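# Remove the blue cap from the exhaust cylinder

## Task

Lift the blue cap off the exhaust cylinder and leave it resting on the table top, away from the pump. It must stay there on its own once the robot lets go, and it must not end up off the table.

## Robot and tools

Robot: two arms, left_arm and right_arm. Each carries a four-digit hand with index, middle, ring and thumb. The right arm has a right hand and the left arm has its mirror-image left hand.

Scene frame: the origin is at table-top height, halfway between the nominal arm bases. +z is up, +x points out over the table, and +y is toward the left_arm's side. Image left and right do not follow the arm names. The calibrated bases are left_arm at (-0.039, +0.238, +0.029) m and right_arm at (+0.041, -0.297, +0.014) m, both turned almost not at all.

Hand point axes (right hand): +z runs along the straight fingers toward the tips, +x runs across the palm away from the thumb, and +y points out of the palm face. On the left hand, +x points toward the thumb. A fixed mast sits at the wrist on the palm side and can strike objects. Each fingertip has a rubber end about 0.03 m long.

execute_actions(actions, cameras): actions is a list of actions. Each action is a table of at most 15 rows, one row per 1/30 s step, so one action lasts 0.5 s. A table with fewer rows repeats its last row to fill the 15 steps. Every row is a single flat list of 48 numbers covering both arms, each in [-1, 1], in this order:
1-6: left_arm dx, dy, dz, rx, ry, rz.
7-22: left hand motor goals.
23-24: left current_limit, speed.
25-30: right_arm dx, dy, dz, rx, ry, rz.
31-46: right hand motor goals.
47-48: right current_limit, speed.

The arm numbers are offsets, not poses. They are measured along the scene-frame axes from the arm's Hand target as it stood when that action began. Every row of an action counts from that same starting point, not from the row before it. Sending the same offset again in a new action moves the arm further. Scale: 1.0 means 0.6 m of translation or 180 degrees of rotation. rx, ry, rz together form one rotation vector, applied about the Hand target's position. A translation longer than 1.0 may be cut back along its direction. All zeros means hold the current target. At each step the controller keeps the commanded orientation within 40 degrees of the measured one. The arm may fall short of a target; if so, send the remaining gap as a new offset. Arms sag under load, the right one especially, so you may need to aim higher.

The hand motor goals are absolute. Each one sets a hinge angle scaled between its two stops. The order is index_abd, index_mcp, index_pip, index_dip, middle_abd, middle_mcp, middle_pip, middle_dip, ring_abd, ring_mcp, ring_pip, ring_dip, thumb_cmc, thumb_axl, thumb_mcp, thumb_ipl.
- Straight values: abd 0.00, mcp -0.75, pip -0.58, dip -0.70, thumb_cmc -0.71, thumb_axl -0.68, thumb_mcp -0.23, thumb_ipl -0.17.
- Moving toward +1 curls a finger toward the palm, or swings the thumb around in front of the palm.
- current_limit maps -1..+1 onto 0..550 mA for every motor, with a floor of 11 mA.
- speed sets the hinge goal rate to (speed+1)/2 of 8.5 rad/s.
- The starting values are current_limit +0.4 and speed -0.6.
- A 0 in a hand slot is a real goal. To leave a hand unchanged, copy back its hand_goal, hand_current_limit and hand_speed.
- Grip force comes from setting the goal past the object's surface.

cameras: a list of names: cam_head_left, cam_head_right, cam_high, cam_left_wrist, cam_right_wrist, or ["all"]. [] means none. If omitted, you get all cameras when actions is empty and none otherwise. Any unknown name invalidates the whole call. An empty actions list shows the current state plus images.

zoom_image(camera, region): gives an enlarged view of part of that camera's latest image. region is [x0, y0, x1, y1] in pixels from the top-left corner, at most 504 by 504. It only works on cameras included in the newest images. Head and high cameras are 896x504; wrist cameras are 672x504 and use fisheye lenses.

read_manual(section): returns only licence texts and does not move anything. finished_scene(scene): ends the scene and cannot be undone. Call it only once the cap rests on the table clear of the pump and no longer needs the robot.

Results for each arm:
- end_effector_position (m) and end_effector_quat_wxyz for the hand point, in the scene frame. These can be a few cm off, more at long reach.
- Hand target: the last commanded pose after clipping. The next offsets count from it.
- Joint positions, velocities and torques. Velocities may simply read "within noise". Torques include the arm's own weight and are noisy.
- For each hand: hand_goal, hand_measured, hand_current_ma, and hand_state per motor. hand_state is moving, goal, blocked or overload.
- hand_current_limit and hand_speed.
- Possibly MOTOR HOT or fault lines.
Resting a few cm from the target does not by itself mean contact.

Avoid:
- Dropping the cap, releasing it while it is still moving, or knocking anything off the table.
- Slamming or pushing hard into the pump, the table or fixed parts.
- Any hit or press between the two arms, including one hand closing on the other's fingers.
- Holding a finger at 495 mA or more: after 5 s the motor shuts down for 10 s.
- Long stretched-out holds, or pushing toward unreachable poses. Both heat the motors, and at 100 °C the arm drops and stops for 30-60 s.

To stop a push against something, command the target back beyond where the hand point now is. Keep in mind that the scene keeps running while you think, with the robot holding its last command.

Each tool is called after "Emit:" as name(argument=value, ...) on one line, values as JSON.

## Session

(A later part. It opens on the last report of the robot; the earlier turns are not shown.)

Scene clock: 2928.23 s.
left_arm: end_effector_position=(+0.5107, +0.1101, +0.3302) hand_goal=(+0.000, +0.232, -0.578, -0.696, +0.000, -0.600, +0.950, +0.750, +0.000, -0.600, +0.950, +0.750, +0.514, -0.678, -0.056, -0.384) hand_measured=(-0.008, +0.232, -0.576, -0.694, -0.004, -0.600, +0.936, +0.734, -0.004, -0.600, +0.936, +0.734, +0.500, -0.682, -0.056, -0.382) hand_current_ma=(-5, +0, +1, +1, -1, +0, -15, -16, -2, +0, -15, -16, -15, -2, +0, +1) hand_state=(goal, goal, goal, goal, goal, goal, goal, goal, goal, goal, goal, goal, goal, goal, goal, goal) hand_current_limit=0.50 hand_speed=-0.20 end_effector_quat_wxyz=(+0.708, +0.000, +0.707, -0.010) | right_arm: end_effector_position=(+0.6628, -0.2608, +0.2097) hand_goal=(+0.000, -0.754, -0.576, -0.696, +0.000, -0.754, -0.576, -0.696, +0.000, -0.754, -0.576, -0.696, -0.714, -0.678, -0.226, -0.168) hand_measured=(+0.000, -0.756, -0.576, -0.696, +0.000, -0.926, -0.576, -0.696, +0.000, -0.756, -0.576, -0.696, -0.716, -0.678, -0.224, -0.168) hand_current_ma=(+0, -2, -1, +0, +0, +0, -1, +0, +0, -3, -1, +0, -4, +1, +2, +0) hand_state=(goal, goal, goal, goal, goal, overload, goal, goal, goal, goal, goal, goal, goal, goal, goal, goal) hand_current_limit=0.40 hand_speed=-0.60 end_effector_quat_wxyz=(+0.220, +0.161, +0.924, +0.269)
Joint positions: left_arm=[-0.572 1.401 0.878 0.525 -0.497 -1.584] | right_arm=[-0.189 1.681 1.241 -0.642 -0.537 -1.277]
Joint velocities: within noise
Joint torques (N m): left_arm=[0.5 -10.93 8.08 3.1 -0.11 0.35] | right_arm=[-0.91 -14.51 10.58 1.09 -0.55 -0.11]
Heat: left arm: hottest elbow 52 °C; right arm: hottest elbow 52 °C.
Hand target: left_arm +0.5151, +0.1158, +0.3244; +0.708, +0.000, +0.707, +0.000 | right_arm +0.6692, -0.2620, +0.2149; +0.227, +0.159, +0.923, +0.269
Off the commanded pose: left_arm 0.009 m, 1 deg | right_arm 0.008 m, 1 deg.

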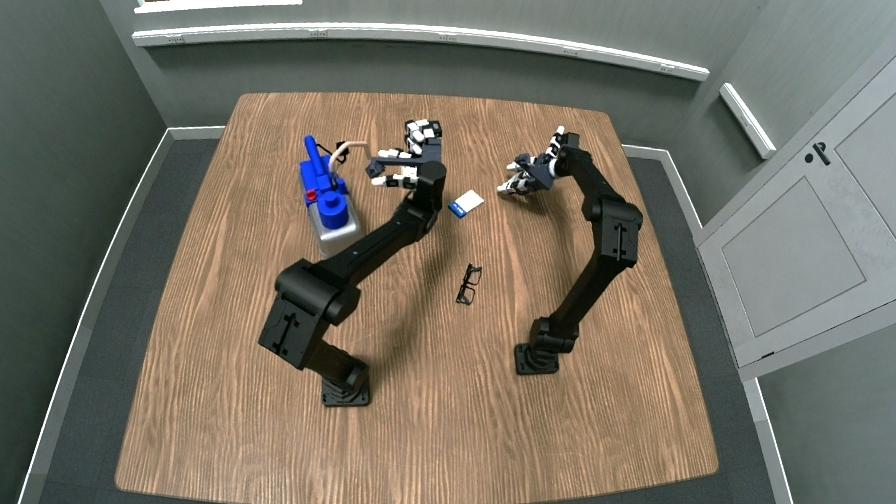

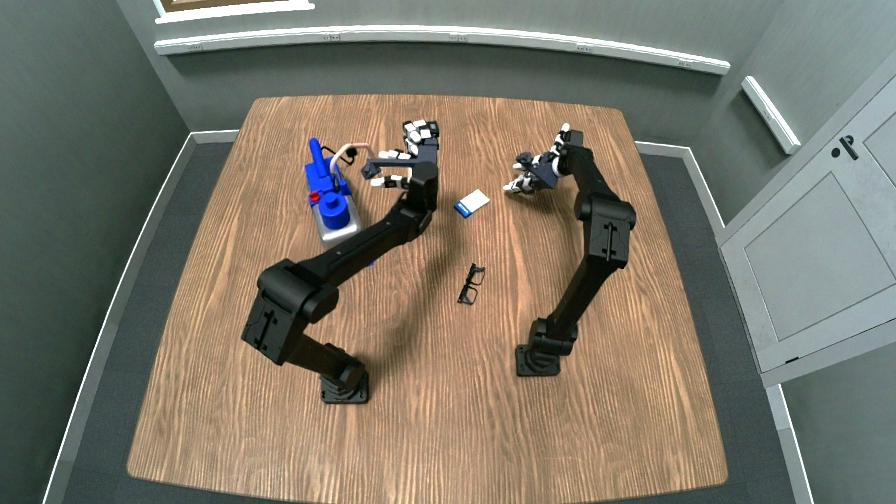

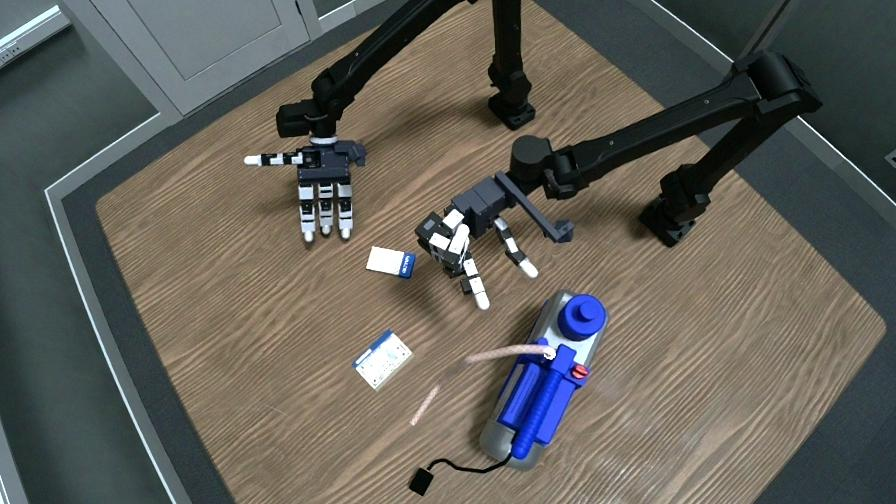

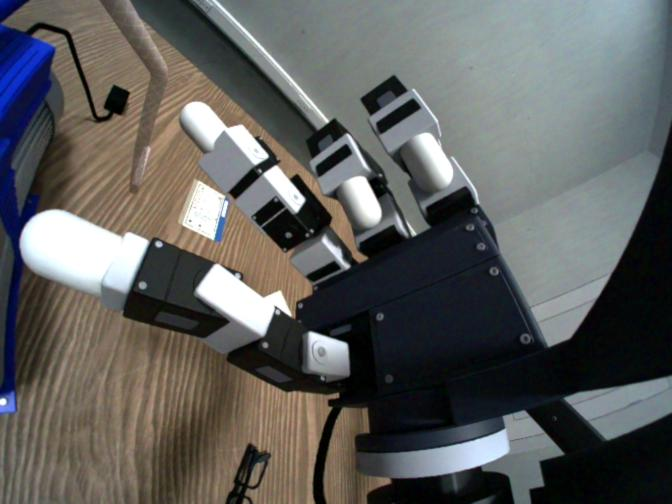

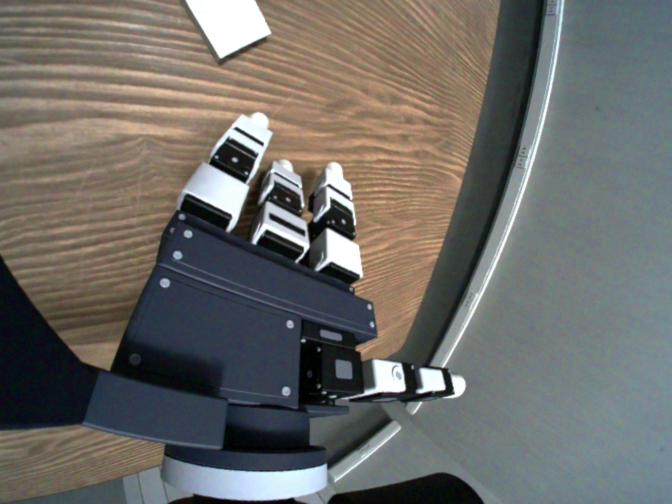

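Emit:
execute_actions(actions=[[[0.008,0,-0.07,0,0,0,0,0.233,-0.577,-0.696,0,-0.6,0.95,0.75,0,-0.6,0.95,0.75,0.514,-0.678,0.056,-0.384,0.5,-0.2,0,0,0,0,0,0,0,-0.754,-0.576,-0.696,0,-0.754,-0.576,-0.696,0,-0.754,-0.576,-0.696,-0.714,-0.678,-0.226,-0.168,0.4,-0.6]],[[0.008,0,-0.07,0,0,0,0,0.233,-0.577,-0.696,0,-0.6,0.95,0.75,0,-0.6,0.95,0.75,0.514,-0.678,0.056,-0.384,0.5,-0.2,0,0,0,0,0,0,0,-0.754,-0.576,-0.696,0,-0.754,-0.576,-0.696,0,-0.754,-0.576,-0.696,-0.714,-0.678,-0.226,-0.168,0.4,-0.6]]], cameras=["cam_left_wrist","cam_high"])

Emit:
zoom_image(camera="cam_left_wrist", region=[0, 0, 300, 300])

Scene clock: 2972.20 s.
left_arm: end_effector_position=(+0.5205, +0.1087, +0.2465) hand_goal=(+0.000, +0.232, -0.578, -0.696, +0.000, -0.600, +0.950, +0.750, +0.000, -0.600, +0.950, +0.750, +0.514, -0.678, +0.056, -0.384) hand_measured=(-0.008, +0.232, -0.576, -0.694, -0.004, -0.600, +0.936, +0.734, -0.004, -0.600, +0.936, +0.734, +0.500, -0.682, +0.054, -0.382) hand_current_ma=(-5, +0, +1, +1, -1, +0, -15, -16, -2, +0, -15, -16, -15, -2, -1, +1) hand_state=(goal, goal, goal, goal, goal, goal, goal, goal, goal, goal, goal, goal, goal, goal, goal, goal) hand_current_limit=0.50 hand_speed=-0.20 end_effector_quat_wxyz=(+0.708, -0.001, +0.706, -0.009) | right_arm: end_effector_position=(+0.6628, -0.2608, +0.2097) hand_goal=(+0.000, -0.754, -0.576, -0.696, +0.000, -0.754, -0.576, -0.696, +0.000, -0.754, -0.576, -0.696, -0.714, -0.678, -0.226, -0.168) hand_measured=(+0.000, -0.756, -0.576, -0.696, +0.000, -0.926, -0.576, -0.696, +0.000, -0.756, -0.576, -0.696, -0.716, -0.678, -0.224, -0.168) hand_current_ma=(+0, -2, -1, +0, +0, +0, -1, +0, +0, -3, -1, +0, -4, +1, +2, +0) hand_state=(goal, goal, goal, goal, goal, overload, goal, goal, goal, goal, goal, goal, goal, goal, goal, goal) hand_current_limit=0.40 hand_speed=-0.60 end_effector_quat_wxyz=(+0.220, +0.161, +0.924, +0.269)
Joint positions: left_arm=[-0.564 1.58 0.802 0.78 -0.491 -1.584] | right_arm=[-0.189 1.681 1.241 -0.642 -0.537 -1.277]
Joint torques (N m): left_arm=[0.73 -11.99 6.87 3.08 0.11 0.33] | right_arm=[-0.5 -14.27 10.51 1.07 -0.56 -0.1]
Heat: left arm: hottest elbow 51 °C; right arm: hottest elbow 52 °C.
Hand target: left_arm +0.5247, +0.1156, +0.2405; +0.708, +0.000, +0.707, +0.000 | right_arm +0.6692, -0.2620, +0.2149; +0.227, +0.159, +0.923, +0.269
Off the commanded pose: left_arm 0.010 m, 1 deg | right_arm 0.008 m, 1 deg.
Images, in order (width x height): cam_high 896x504, cam_left_wrist 672x504.

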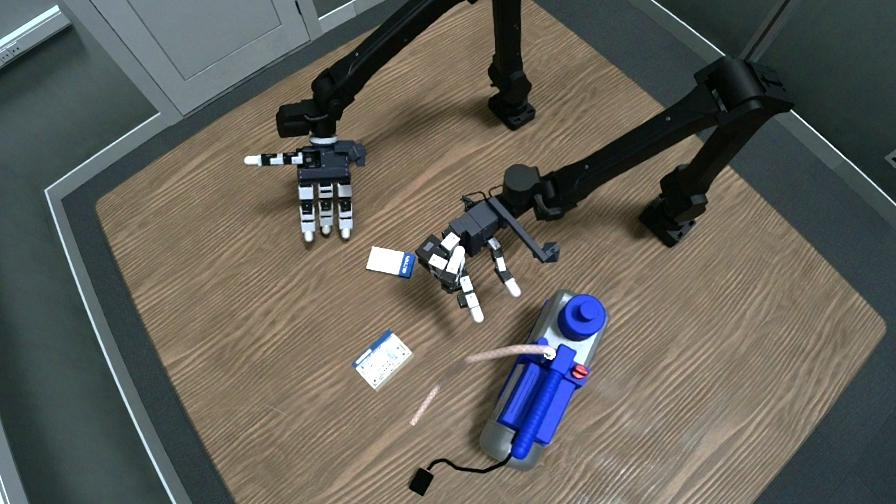

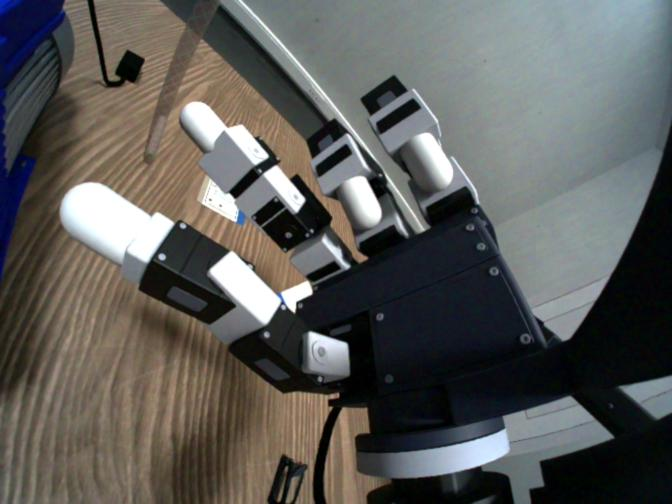

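Scaled by 1.680 from the camera's 672x504 image, which has a finer 960x720 frame.

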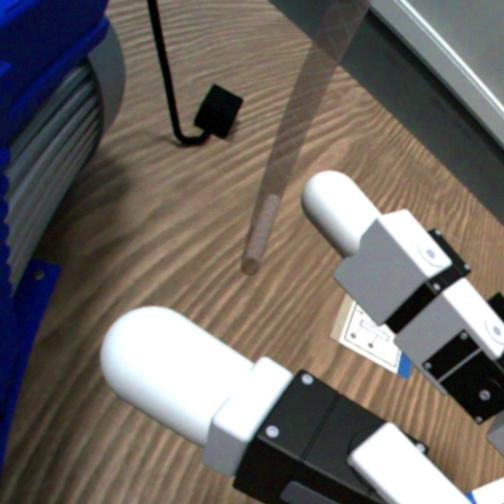

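Emit:
execute_actions(actions=[[[0.0,0.08,0.01,0,0,0,0,0.233,-0.577,-0.696,0,-0.95,0.95,0.75,0,-0.95,0.95,0.75,0.514,-0.678,0.056,-0.384,0.5,-0.2,0,0,0,0,0,0,0,-0.754,-0.576,-0.696,0,-0.754,-0.576,-0.696,0,-0.754,-0.576,-0.696,-0.714,-0.678,-0.226,-0.168,0.4,-0.6]]], cameras=["cam_left_wrist","cam_high","cam_head_left"])

Emit:
zoom_image(camera="cam_left_wrist", region=[0, 0, 300, 300])

Emit:
zoom_image(camera="cam_high", region=[450, 250, 630, 400])

Scene clock: 2985.30 s.
left_arm: end_effector_position=(+0.5267, +0.1622, +0.2385) hand_goal=(+0.000, +0.232, -0.578, -0.696, +0.000, -0.950, +0.950, +0.750, +0.000, -0.950, +0.950, +0.750, +0.514, -0.678, +0.056, -0.384) hand_measured=(-0.008, +0.232, -0.576, -0.694, -0.004, -0.940, +0.930, +0.726, -0.004, -0.938, +0.930, +0.724, +0.500, -0.682, +0.054, -0.382) hand_current_ma=(-5, +0, +1, +1, -1, +10, -26, -34, -2, +14, -25, -35, -15, -2, -1, +1) hand_state=(goal, goal, goal, goal, goal, goal, blocked, blocked, goal, goal, blocked, blocked, goal, goal, goal, goal) hand_current_limit=0.50 hand_speed=-0.20 end_effector_quat_wxyz=(+0.701, -0.003, +0.713, -0.001) | right_arm: end_effector_position=(+0.6628, -0.2608, +0.2097) hand_goal=(+0.000, -0.754, -0.576, -0.696, +0.000, -0.754, -0.576, -0.696, +0.000, -0.754, -0.576, -0.696, -0.714, -0.678, -0.226, -0.168) hand_measured=(+0.000, -0.756, -0.576, -0.696, +0.000, -0.926, -0.576, -0.696, +0.000, -0.756, -0.576, -0.696, -0.716, -0.678, -0.224, -0.168) hand_current_ma=(+0, -2, -1, +0, +0, +0, -1, +0, +0, -3, -1, +0, -4, +1, +2, +0) hand_state=(goal, goal, goal, goal, goal, overload, goal, goal, goal, goal, goal, goal, goal, goal, goal, goal) hand_current_limit=0.40 hand_speed=-0.60 end_effector_quat_wxyz=(+0.220, +0.161, +0.924, +0.269)
Joint positions: left_arm=[-0.45 1.555 0.757 0.78 -0.391 -1.583] | right_arm=[-0.189 1.681 1.241 -0.642 -0.537 -1.277]
Joint torques (N m): left_arm=[-0.5 -14.15 6.41 2.97 0.11 0.31] | right_arm=[-0.21 -14.92 10.5 1.31 -0.55 -0.1]
Heat: left arm: hottest elbow 51 °C; right arm: hottest elbow 52 °C.
Hand target: left_arm +0.5247, +0.1636, +0.2463; +0.708, +0.000, +0.707, +0.000 | right_arm +0.6692, -0.2620, +0.2149; +0.227, +0.159, +0.923, +0.269
Off the commanded pose: left_arm 0.008 m, 1 deg | right_arm 0.008 m, 1 deg.
Images, in order (width x height): cam_head_left 896x504, cam_high 896x504, cam_left_wrist 672x504.

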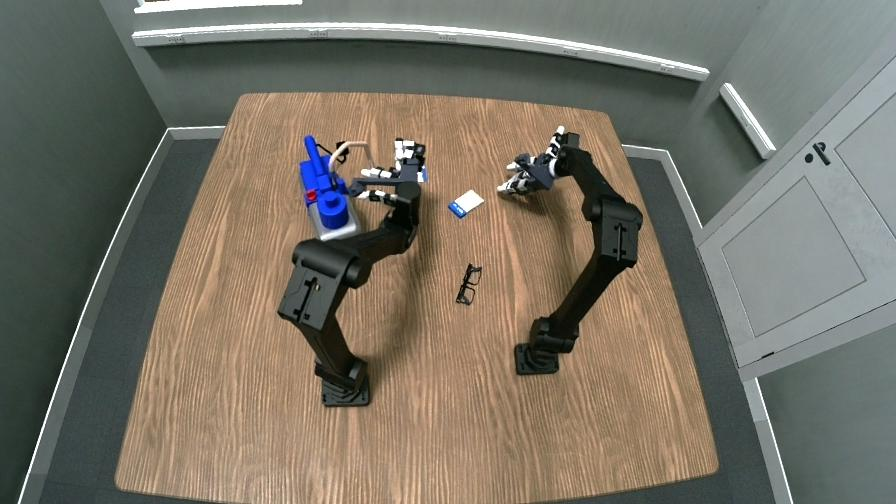

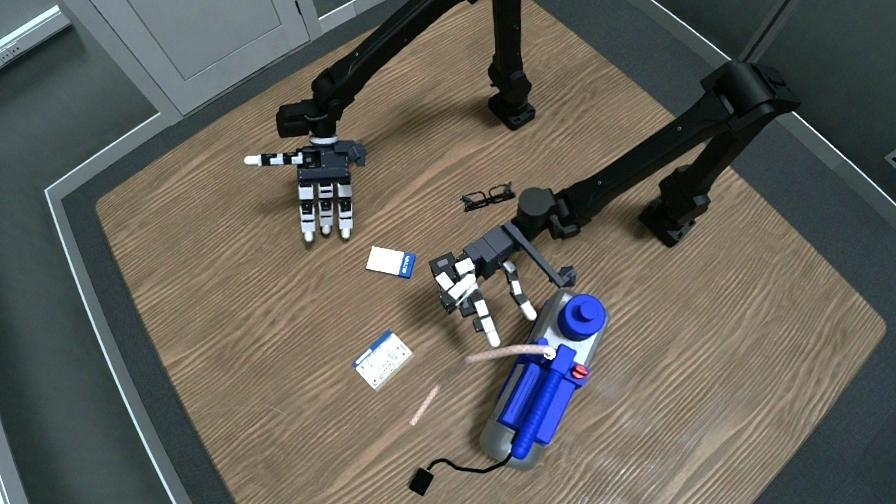

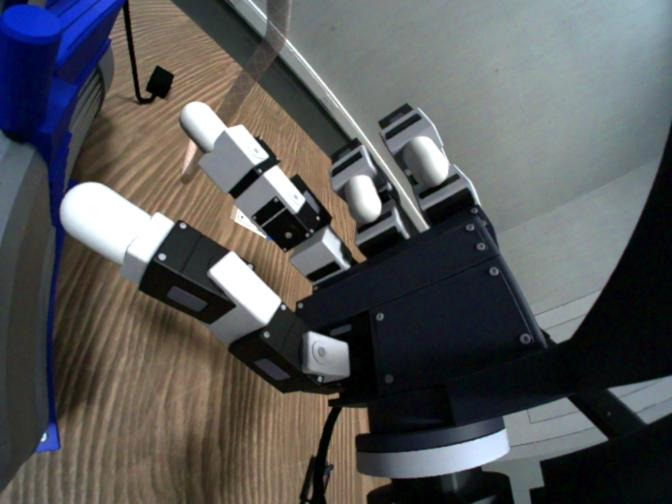

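Scaled by 1.680 from the camera's 672x504 image, which has a finer 960x720 frame.

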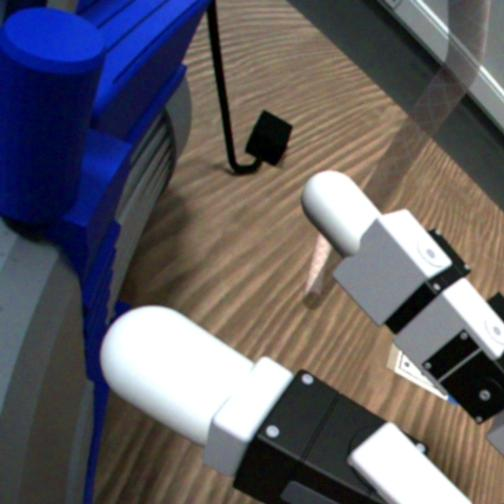

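Scaled by 2.800 from the camera's 896x504 image, which has a finer 1280x720 frame.

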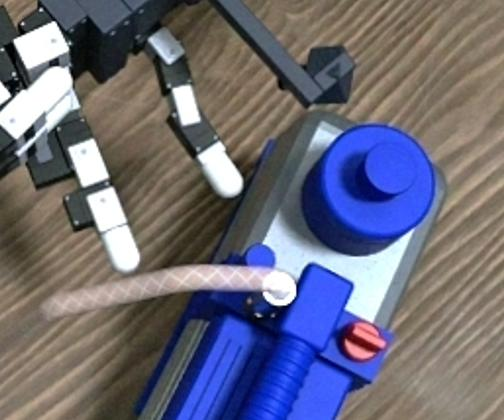

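Emit:
zoom_image(camera="cam_left_wrist", region=[0, 0, 110, 160])

Scaled by 3.150 from the camera's 672x504 image, which has a finer 960x720 frame.

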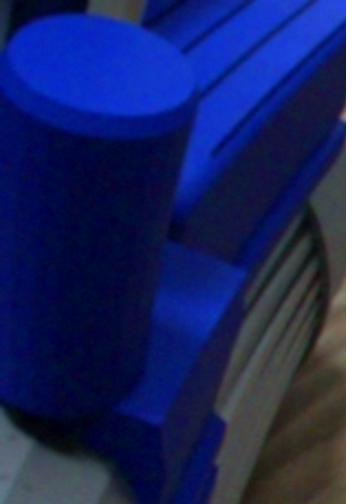

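Emit:
execute_actions(actions=[[[-0.004,0.05,0.02,0,0,0,0,0.233,-0.577,-0.696,0,-0.95,0.9,0.7,0,-0.95,0.9,0.7,0.514,-0.678,0.056,-0.384,0.5,-0.2,0,0,0,0,0,0,0,-0.754,-0.576,-0.696,0,-0.754,-0.576,-0.696,0,-0.754,-0.576,-0.696,-0.714,-0.678,-0.226,-0.168,0.4,-0.6]]], cameras=["cam_left_wrist","cam_high"])

Emit:
zoom_image(camera="cam_left_wrist", region=[0, 0, 240, 240])

Emit:
zoom_image(camera="cam_high", region=[480, 270, 630, 400])

Scene clock: 3000.33 s.
left_arm: end_effector_position=(+0.5251, +0.1887, +0.2607) hand_goal=(+0.000, +0.232, -0.578, -0.696, +0.000, -0.950, +0.900, +0.700, +0.000, -0.950, +0.900, +0.700, +0.514, -0.678, +0.056, -0.384) hand_measured=(-0.008, +0.232, -0.576, -0.694, -0.004, -0.948, +0.902, +0.702, -0.004, -0.948, +0.900, +0.700, +0.500, -0.682, +0.054, -0.382) hand_current_ma=(-5, +0, +1, +1, -1, +1, +0, +0, -2, +1, +0, +0, -15, -2, -1, +1) hand_state=(goal, goal, goal, goal, goal, goal, goal, goal, goal, goal, goal, goal, goal, goal, goal, goal) hand_current_limit=0.50 hand_speed=-0.20 end_effector_quat_wxyz=(+0.713, -0.005, +0.702, -0.008) | right_arm: end_effector_position=(+0.6628, -0.2608, +0.2097) hand_goal=(+0.000, -0.754, -0.576, -0.696, +0.000, -0.754, -0.576, -0.696, +0.000, -0.754, -0.576, -0.696, -0.714, -0.678, -0.226, -0.168) hand_measured=(+0.000, -0.756, -0.576, -0.696, +0.000, -0.926, -0.576, -0.696, +0.000, -0.756, -0.576, -0.696, -0.716, -0.678, -0.224, -0.168) hand_current_ma=(+0, -2, -1, +0, +0, +0, -1, +0, +0, -3, -1, +0, -4, +1, +2, +0) hand_state=(goal, goal, goal, goal, goal, overload, goal, goal, goal, goal, goal, goal, goal, goal, goal, goal) hand_current_limit=0.40 hand_speed=-0.60 end_effector_quat_wxyz=(+0.220, +0.161, +0.924, +0.269)
Joint positions: left_arm=[-0.39 1.492 0.737 0.772 -0.325 -1.583] | right_arm=[-0.189 1.681 1.241 -0.642 -0.537 -1.277]
Joint torques (N m): left_arm=[0.09 -12.98 6.48 1.87 0.12 0.29] | right_arm=[0.09 -13.98 10.62 1.03 -0.61 -0.08]
Heat: left arm: hottest elbow 50 °C; right arm: hottest elbow 52 °C.
Hand target: left_arm +0.5222, +0.1938, +0.2584; +0.708, +0.000, +0.707, +0.000 | right_arm +0.6692, -0.2620, +0.2149; +0.227, +0.159, +0.923, +0.269
Off the commanded pose: left_arm 0.006 m, 1 deg | right_arm 0.008 m, 1 deg.
Images, in order (width x height): cam_high 896x504, cam_left_wrist 672x504.

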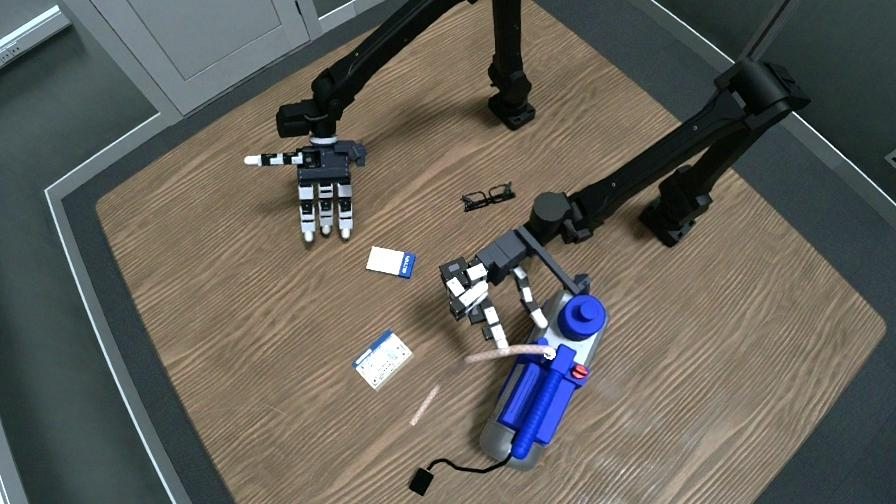

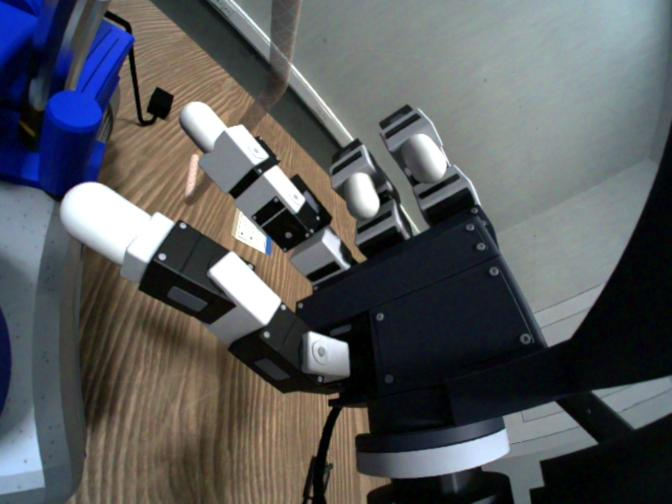

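Scaled by 2.100 from the camera's 672x504 image, which has a finer 960x720 frame.

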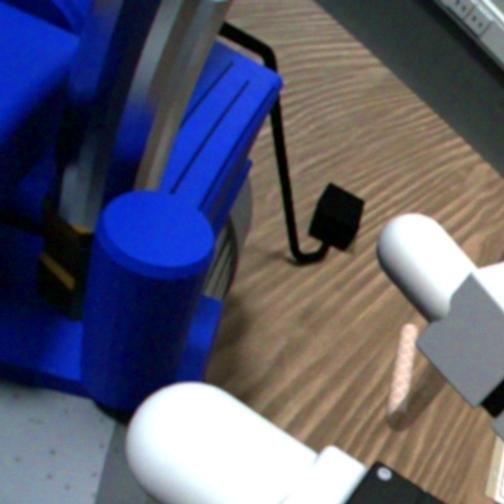

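Scaled by 3.360 from the camera's 896x504 image, which has a finer 1280x720 frame.

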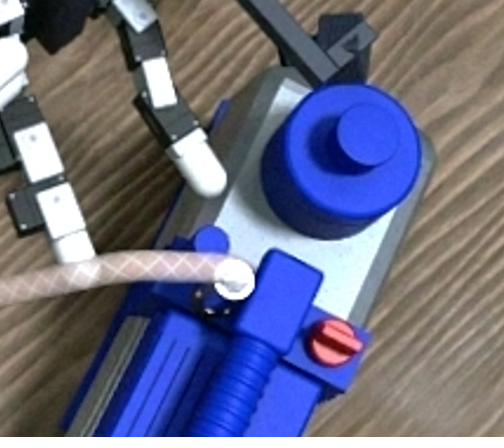

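Emit:
execute_actions(actions=[[[-0.002,0.01,-0.036,0,0,0,0,0.233,-0.577,-0.696,0,-0.95,0.9,0.7,0,-0.95,0.9,0.7,0.514,-0.678,0.056,-0.384,0.5,-0.2,0,0,0,0,0,0,0,-0.754,-0.576,-0.696,0,-0.754,-0.576,-0.696,0,-0.754,-0.576,-0.696,-0.714,-0.678,-0.226,-0.168,0.4,-0.6]]], cameras=["cam_left_wrist","cam_high"])

Emit:
zoom_image(camera="cam_left_wrist", region=[0, 0, 240, 240])

Scene clock: 3022.40 s.
left_arm: end_effector_position=(+0.5197, +0.1922, +0.2492) hand_goal=(+0.000, +0.232, -0.578, -0.696, +0.000, -0.950, +0.900, +0.700, +0.000, -0.950, +0.900, +0.700, +0.514, -0.678, +0.056, -0.384) hand_measured=(-0.008, +0.232, -0.576, -0.694, -0.004, -0.948, +0.902, +0.702, -0.004, -0.948, +0.900, +0.700, +0.500, -0.682, +0.054, -0.382) hand_current_ma=(-5, +0, +1, +1, -1, +1, +0, +0, -2, +1, +0, +0, -15, -2, -1, +1) hand_state=(goal, goal, goal, goal, goal, goal, goal, goal, goal, goal, goal, goal, goal, goal, goal, goal) hand_current_limit=0.50 hand_speed=-0.20 end_effector_quat_wxyz=(+0.712, -0.002, +0.702, -0.010) | right_arm: end_effector_position=(+0.6628, -0.2608, +0.2097) hand_goal=(+0.000, -0.754, -0.576, -0.696, +0.000, -0.754, -0.576, -0.696, +0.000, -0.754, -0.576, -0.696, -0.714, -0.678, -0.226, -0.168) hand_measured=(+0.000, -0.756, -0.576, -0.696, +0.000, -0.926, -0.576, -0.696, +0.000, -0.756, -0.576, -0.696, -0.716, -0.678, -0.224, -0.168) hand_current_ma=(+0, -2, -1, +0, +0, +0, -1, +0, +0, -3, -1, +0, -4, +1, +2, +0) hand_state=(goal, goal, goal, goal, goal, overload, goal, goal, goal, goal, goal, goal, goal, goal, goal, goal) hand_current_limit=0.40 hand_speed=-0.60 end_effector_quat_wxyz=(+0.220, +0.161, +0.924, +0.269)
Joint positions: left_arm=[-0.384 1.501 0.706 0.81 -0.312 -1.583] | right_arm=[-0.189 1.681 1.241 -0.642 -0.537 -1.277]
Joint torques (N m): left_arm=[0.62 -10.23 6.31 3.34 0.11 0.29] | right_arm=[-0.67 -14.21 10.48 1.17 -0.57 -0.07]
Heat: left arm: hottest elbow 50 °C; right arm: hottest elbow 52 °C.
Hand target: left_arm +0.5211, +0.1997, +0.2368; +0.708, +0.000, +0.707, +0.000 | right_arm +0.6692, -0.2620, +0.2149; +0.227, +0.159, +0.923, +0.269
Off the commanded pose: left_arm 0.015 m, 1 deg | right_arm 0.008 m, 1 deg.
Images, in order (width x height): cam_high 896x504, cam_left_wrist 672x504.

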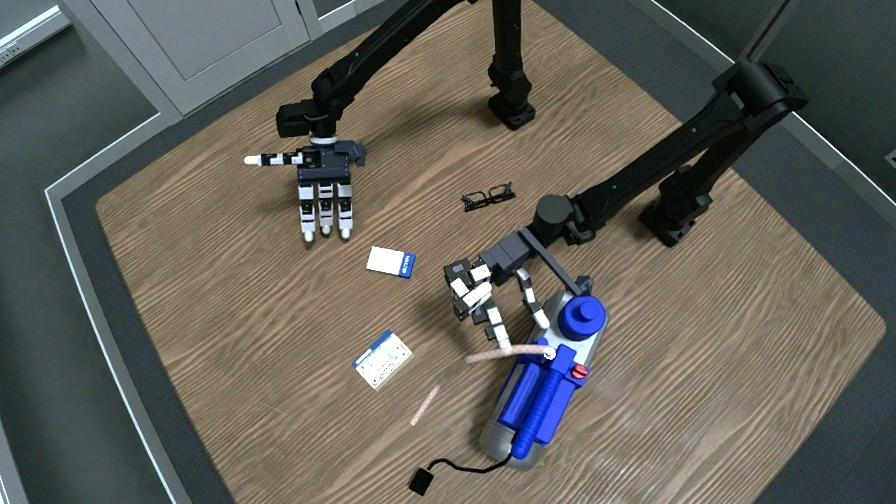

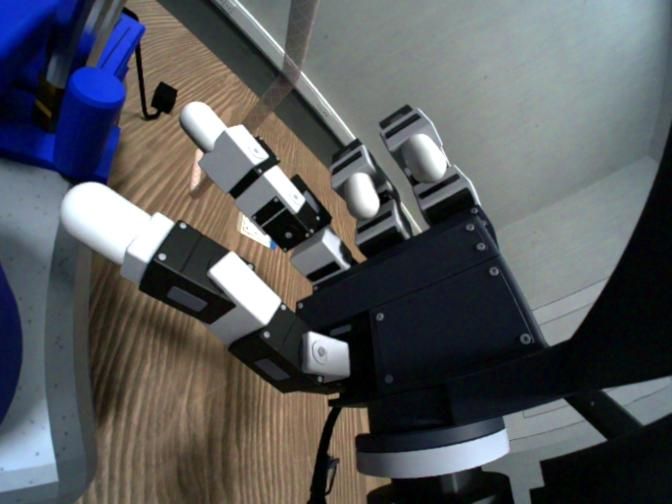

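Scaled by 2.100 from the camera's 672x504 image, which has a finer 960x720 frame.

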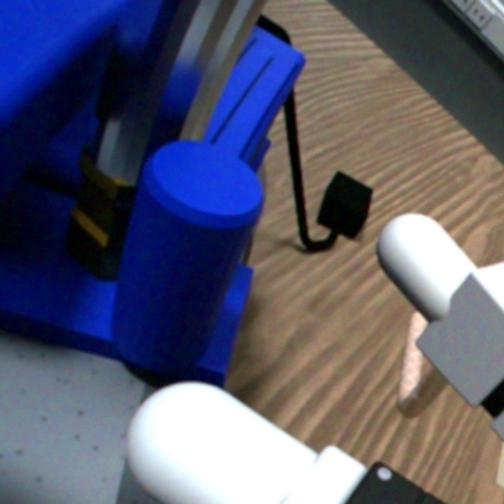

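Emit:
execute_actions(actions=[[[0.0,0.038,-0.008,0,0,0,0,0.233,-0.577,-0.696,0,-0.95,0.9,0.7,0,-0.95,0.9,0.7,0.514,-0.678,0.056,-0.384,0.5,-0.2,0,0,0,0,0,0,0,-0.754,-0.576,-0.696,0,-0.754,-0.576,-0.696,0,-0.754,-0.576,-0.696,-0.714,-0.678,-0.226,-0.168,0.4,-0.6]]], cameras=["cam_left_wrist","cam_high"])

Emit:
zoom_image(camera="cam_left_wrist", region=[0, 0, 240, 240])

Emit:
zoom_image(camera="cam_high", region=[480, 270, 630, 400])

Scene clock: 3033.60 s.
left_arm: end_effector_position=(+0.5202, +0.2188, +0.2427) hand_goal=(+0.000, +0.232, -0.578, -0.696, +0.000, -0.950, +0.900, +0.700, +0.000, -0.950, +0.900, +0.700, +0.514, -0.678, +0.056, -0.384) hand_measured=(-0.008, +0.232, -0.576, -0.694, -0.004, -0.948, +0.902, +0.702, -0.004, -0.948, +0.900, +0.700, +0.500, -0.682, +0.054, -0.382) hand_current_ma=(-5, +0, +1, +1, -1, +0, +0, +0, -2, +1, +0, +0, -15, -2, -1, +1) hand_state=(goal, goal, goal, goal, goal, goal, goal, goal, goal, goal, goal, goal, goal, goal, goal, goal) hand_current_limit=0.50 hand_speed=-0.20 end_effector_quat_wxyz=(+0.711, -0.004, +0.703, -0.007) | right_arm: end_effector_position=(+0.6628, -0.2608, +0.2097) hand_goal=(+0.000, -0.754, -0.576, -0.696, +0.000, -0.754, -0.576, -0.696, +0.000, -0.754, -0.576, -0.696, -0.714, -0.678, -0.226, -0.168) hand_measured=(+0.000, -0.756, -0.576, -0.696, +0.000, -0.926, -0.576, -0.696, +0.000, -0.756, -0.576, -0.696, -0.716, -0.678, -0.224, -0.168) hand_current_ma=(+0, -2, -1, +0, +0, +0, -1, +0, +0, -3, -1, +0, -4, +1, +2, +0) hand_state=(goal, goal, goal, goal, goal, overload, goal, goal, goal, goal, goal, goal, goal, goal, goal, goal) hand_current_limit=0.40 hand_speed=-0.60 end_effector_quat_wxyz=(+0.220, +0.161, +0.924, +0.269)
Joint positions: left_arm=[-0.323 1.501 0.684 0.83 -0.257 -1.583] | right_arm=[-0.189 1.681 1.241 -0.642 -0.537 -1.277]
Joint torques (N m): left_arm=[0.03 -10.23 6.28 3.23 0.11 0.29] | right_arm=[-0.38 -14.74 10.8 1.25 -0.54 -0.08]
Heat: left arm: hottest elbow 49 °C; right arm: hottest elbow 52 °C.
Hand target: left_arm +0.5211, +0.2225, +0.2320; +0.708, +0.000, +0.707, +0.000 | right_arm +0.6692, -0.2620, +0.2149; +0.227, +0.159, +0.923, +0.269
Off the commanded pose: left_arm 0.011 m, 1 deg | right_arm 0.008 m, 1 deg.
Images, in order (width x height): cam_high 896x504, cam_left_wrist 672x504.

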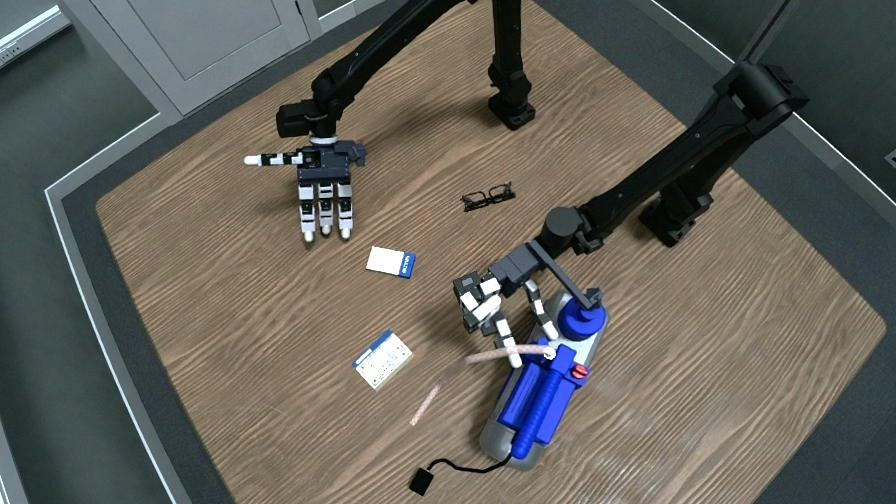

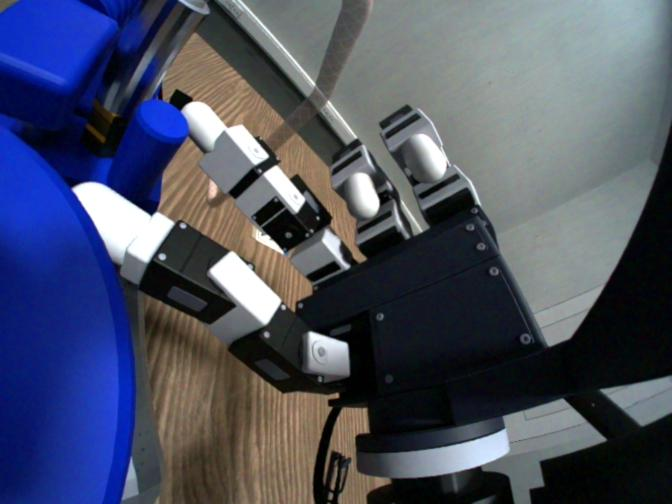

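Scaled by 2.100 from the camera's 672x504 image, which has a finer 960x720 frame.

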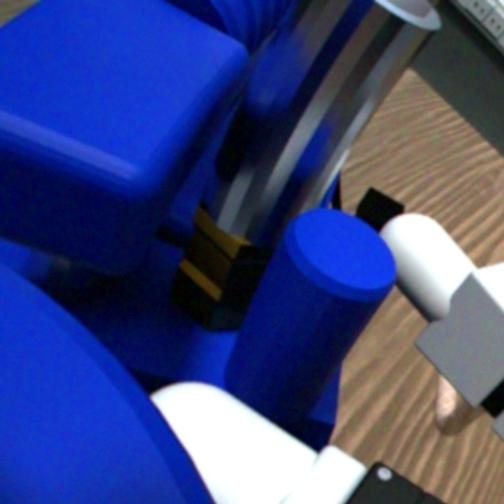

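Scaled by 3.360 from the camera's 896x504 image, which has a finer 1280x720 frame.

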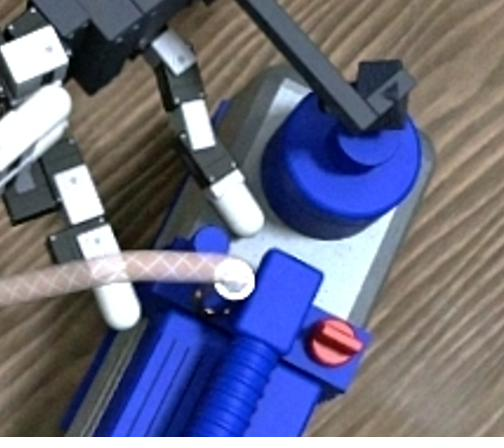

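Emit:
execute_actions(actions=[[[0,0,0,0,0,0,0,0.40,-0.577,-0.696,0,-0.95,0.9,0.7,0,-0.95,0.9,0.7,0.514,-0.678,0.10,-0.384,0.0,-0.7,0,0,0,0,0,0,0,-0.754,-0.576,-0.696,0,-0.754,-0.576,-0.696,0,-0.754,-0.576,-0.696,-0.714,-0.678,-0.226,-0.168,0.4,-0.6]]], cameras=["cam_left_wrist","cam_high"])

Emit:
zoom_image(camera="cam_left_wrist", region=[0, 0, 240, 240])

Emit:
zoom_image(camera="cam_high", region=[480, 270, 630, 400])

Scene clock: 3066.70 s.
left_arm: end_effector_position=(+0.5203, +0.2187, +0.2427) hand_goal=(+0.000, +0.400, -0.578, -0.696, +0.000, -0.950, +0.900, +0.700, +0.000, -0.950, +0.900, +0.700, +0.514, -0.678, +0.100, -0.384) hand_measured=(-0.008, +0.398, -0.576, -0.694, -0.004, -0.948, +0.902, +0.702, -0.004, -0.948, +0.900, +0.700, +0.500, -0.682, +0.098, -0.382) hand_current_ma=(-5, -1, +1, +1, -1, +0, +0, +0, -2, +1, +0, +0, -15, -2, -1, +1) hand_state=(goal, goal, goal, goal, goal, goal, goal, goal, goal, goal, goal, goal, goal, goal, goal, goal) hand_current_limit=0.00 hand_speed=-0.70 end_effector_quat_wxyz=(+0.711, -0.004, +0.703, -0.007) | right_arm: end_effector_position=(+0.6628, -0.2608, +0.2097) hand_goal=(+0.000, -0.754, -0.576, -0.696, +0.000, -0.754, -0.576, -0.696, +0.000, -0.754, -0.576, -0.696, -0.714, -0.678, -0.226, -0.168) hand_measured=(+0.000, -0.756, -0.576, -0.696, +0.000, -0.926, -0.576, -0.696, +0.000, -0.756, -0.576, -0.696, -0.716, -0.678, -0.224, -0.168) hand_current_ma=(+0, -2, -1, +0, +0, +0, -1, +0, +0, -3, -1, +0, -4, +1, +2, +0) hand_state=(goal, goal, goal, goal, goal, overload, goal, goal, goal, goal, goal, goal, goal, goal, goal, goal) hand_current_limit=0.40 hand_speed=-0.60 end_effector_quat_wxyz=(+0.220, +0.161, +0.924, +0.269)
Joint positions: left_arm=[-0.323 1.501 0.684 0.83 -0.257 -1.583] | right_arm=[-0.189 1.681 1.241 -0.642 -0.537 -1.277]
Joint torques (N m): left_arm=[0.03 -10.17 6.28 3.3 0.11 0.29] | right_arm=[-0.09 -14.15 10.71 1.29 -0.65 -0.09]
Heat: left arm: hottest elbow 47 °C; right arm: hottest elbow 52 °C.
Hand target: left_arm +0.5211, +0.2225, +0.2320; +0.708, +0.000, +0.707, +0.000 | right_arm +0.6692, -0.2620, +0.2149; +0.227, +0.159, +0.923, +0.269
Off the commanded pose: left_arm 0.011 m, 1 deg | right_arm 0.008 m, 1 deg.
Images, in order (width x height): cam_high 896x504, cam_left_wrist 672x504.

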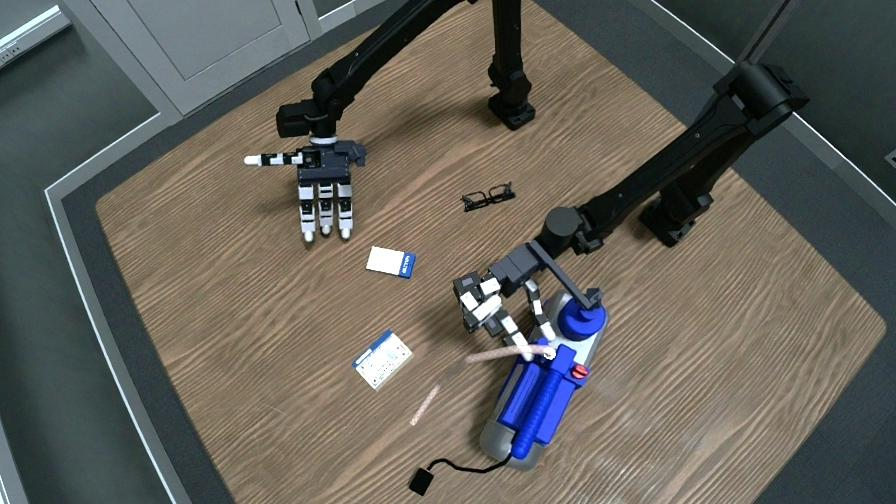

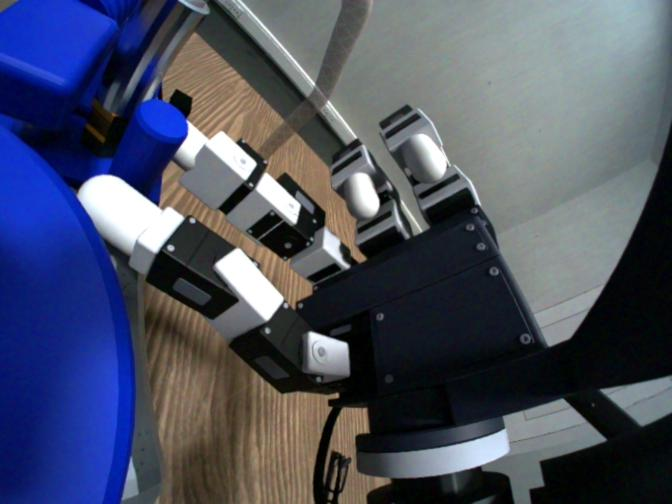

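Scaled by 2.100 from the camera's 672x504 image, which has a finer 960x720 frame.

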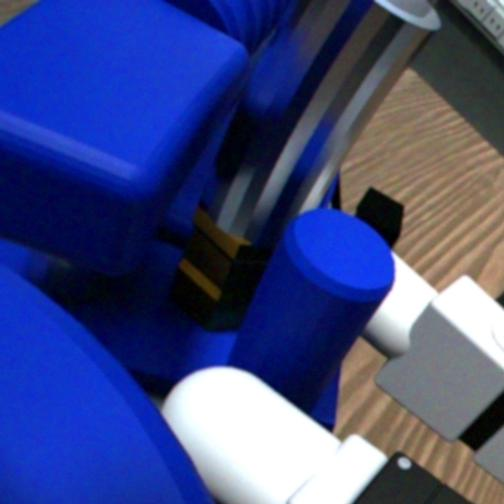

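Scaled by 3.360 from the camera's 896x504 image, which has a finer 1280x720 frame.

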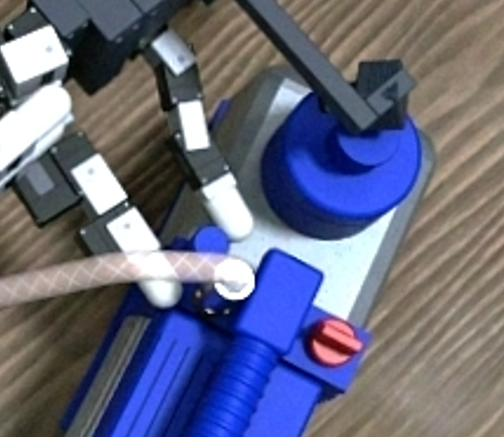

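Emit:
execute_actions(actions=[[[0,0,0,0,0,0,0,0.47,-0.577,-0.696,0,-0.95,0.9,0.7,0,-0.95,0.9,0.7,0.514,-0.678,0.14,-0.384,0.0,-0.7,0,0,0,0,0,0,0,-0.754,-0.576,-0.696,0,-0.754,-0.576,-0.696,0,-0.754,-0.576,-0.696,-0.714,-0.678,-0.226,-0.168,0.4,-0.6]],[[0,0,0,0,0,0,0,0.52,-0.577,-0.696,0,-0.95,0.9,0.7,0,-0.95,0.9,0.7,0.514,-0.678,0.18,-0.384,0.0,-0.7,0,0,0,0,0,0,0,-0.754,-0.576,-0.696,0,-0.754,-0.576,-0.696,0,-0.754,-0.576,-0.696,-0.714,-0.678,-0.226,-0.168,0.4,-0.6]]], cameras=["cam_left_wrist","cam_high"])

Emit:
zoom_image(camera="cam_left_wrist", region=[0, 0, 240, 240])

Emit:
zoom_image(camera="cam_high", region=[480, 270, 630, 400])

Scene clock: 3077.50 s.
left_arm: end_effector_position=(+0.5203, +0.2187, +0.2427) hand_goal=(+0.000, +0.520, -0.578, -0.696, +0.000, -0.950, +0.900, +0.700, +0.000, -0.950, +0.900, +0.700, +0.514, -0.678, +0.180, -0.384) hand_measured=(-0.008, +0.470, -0.590, -0.700, -0.004, -0.948, +0.902, +0.702, -0.004, -0.948, +0.900, +0.700, +0.500, -0.682, +0.138, -0.390) hand_current_ma=(-5, -105, -12, -2, -1, +0, +0, +0, -2, +1, +0, +0, -15, -2, -108, -7) hand_state=(goal, blocked, goal, goal, goal, goal, goal, goal, goal, goal, goal, goal, goal, goal, blocked, goal) hand_current_limit=0.00 hand_speed=-0.70 end_effector_quat_wxyz=(+0.711, -0.004, +0.703, -0.007) | right_arm: end_effector_position=(+0.6628, -0.2608, +0.2097) hand_goal=(+0.000, -0.754, -0.576, -0.696, +0.000, -0.754, -0.576, -0.696, +0.000, -0.754, -0.576, -0.696, -0.714, -0.678, -0.226, -0.168) hand_measured=(+0.000, -0.756, -0.576, -0.696, +0.000, -0.926, -0.576, -0.696, +0.000, -0.756, -0.576, -0.696, -0.716, -0.678, -0.224, -0.168) hand_current_ma=(+0, -2, -1, +0, +0, +0, -1, +0, +0, -3, -1, +0, -4, +1, +2, +0) hand_state=(goal, goal, goal, goal, goal, overload, goal, goal, goal, goal, goal, goal, goal, goal, goal, goal) hand_current_limit=0.40 hand_speed=-0.60 end_effector_quat_wxyz=(+0.220, +0.161, +0.924, +0.269)
Joint positions: left_arm=[-0.323 1.501 0.684 0.83 -0.257 -1.583] | right_arm=[-0.189 1.681 1.241 -0.642 -0.537 -1.277]
Joint torques (N m): left_arm=[0.09 -10.29 6.28 3.29 0.11 0.29] | right_arm=[-0.56 -14.8 10.47 1.22 -0.59 -0.07]
Heat: left arm: hottest elbow 47 °C; right arm: hottest elbow 52 °C.
Hand target: left_arm +0.5211, +0.2225, +0.2320; +0.708, +0.000, +0.707, +0.000 | right_arm +0.6692, -0.2620, +0.2149; +0.227, +0.159, +0.923, +0.269
Off the commanded pose: left_arm 0.011 m, 1 deg | right_arm 0.008 m, 1 deg.
Images, in order (width x height): cam_high 896x504, cam_left_wrist 672x504.

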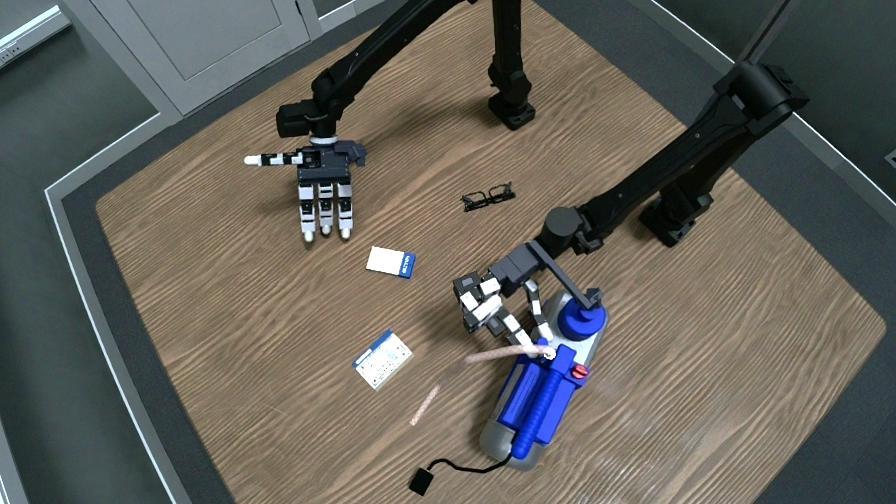

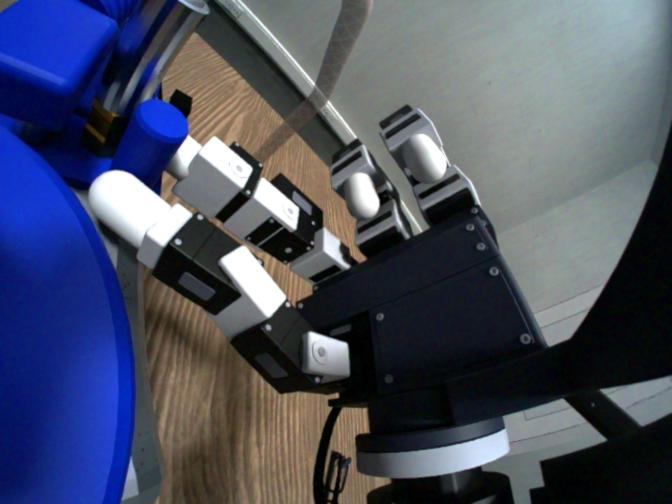

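Scaled by 2.100 from the camera's 672x504 image, which has a finer 960x720 frame.

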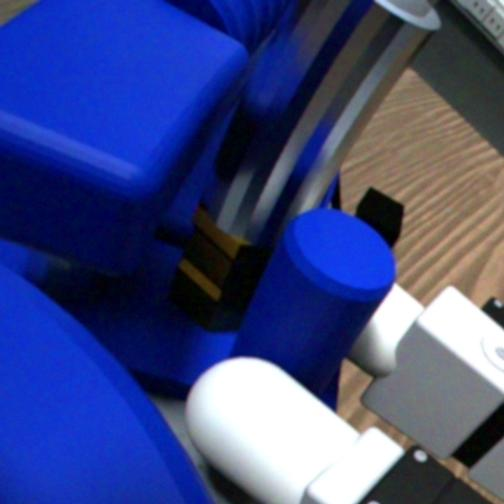

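Scaled by 3.360 from the camera's 896x504 image, which has a finer 1280x720 frame.

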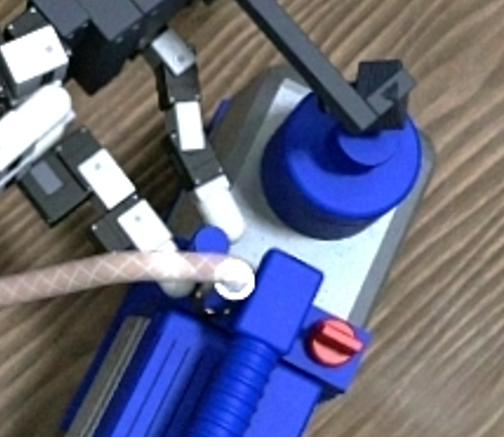

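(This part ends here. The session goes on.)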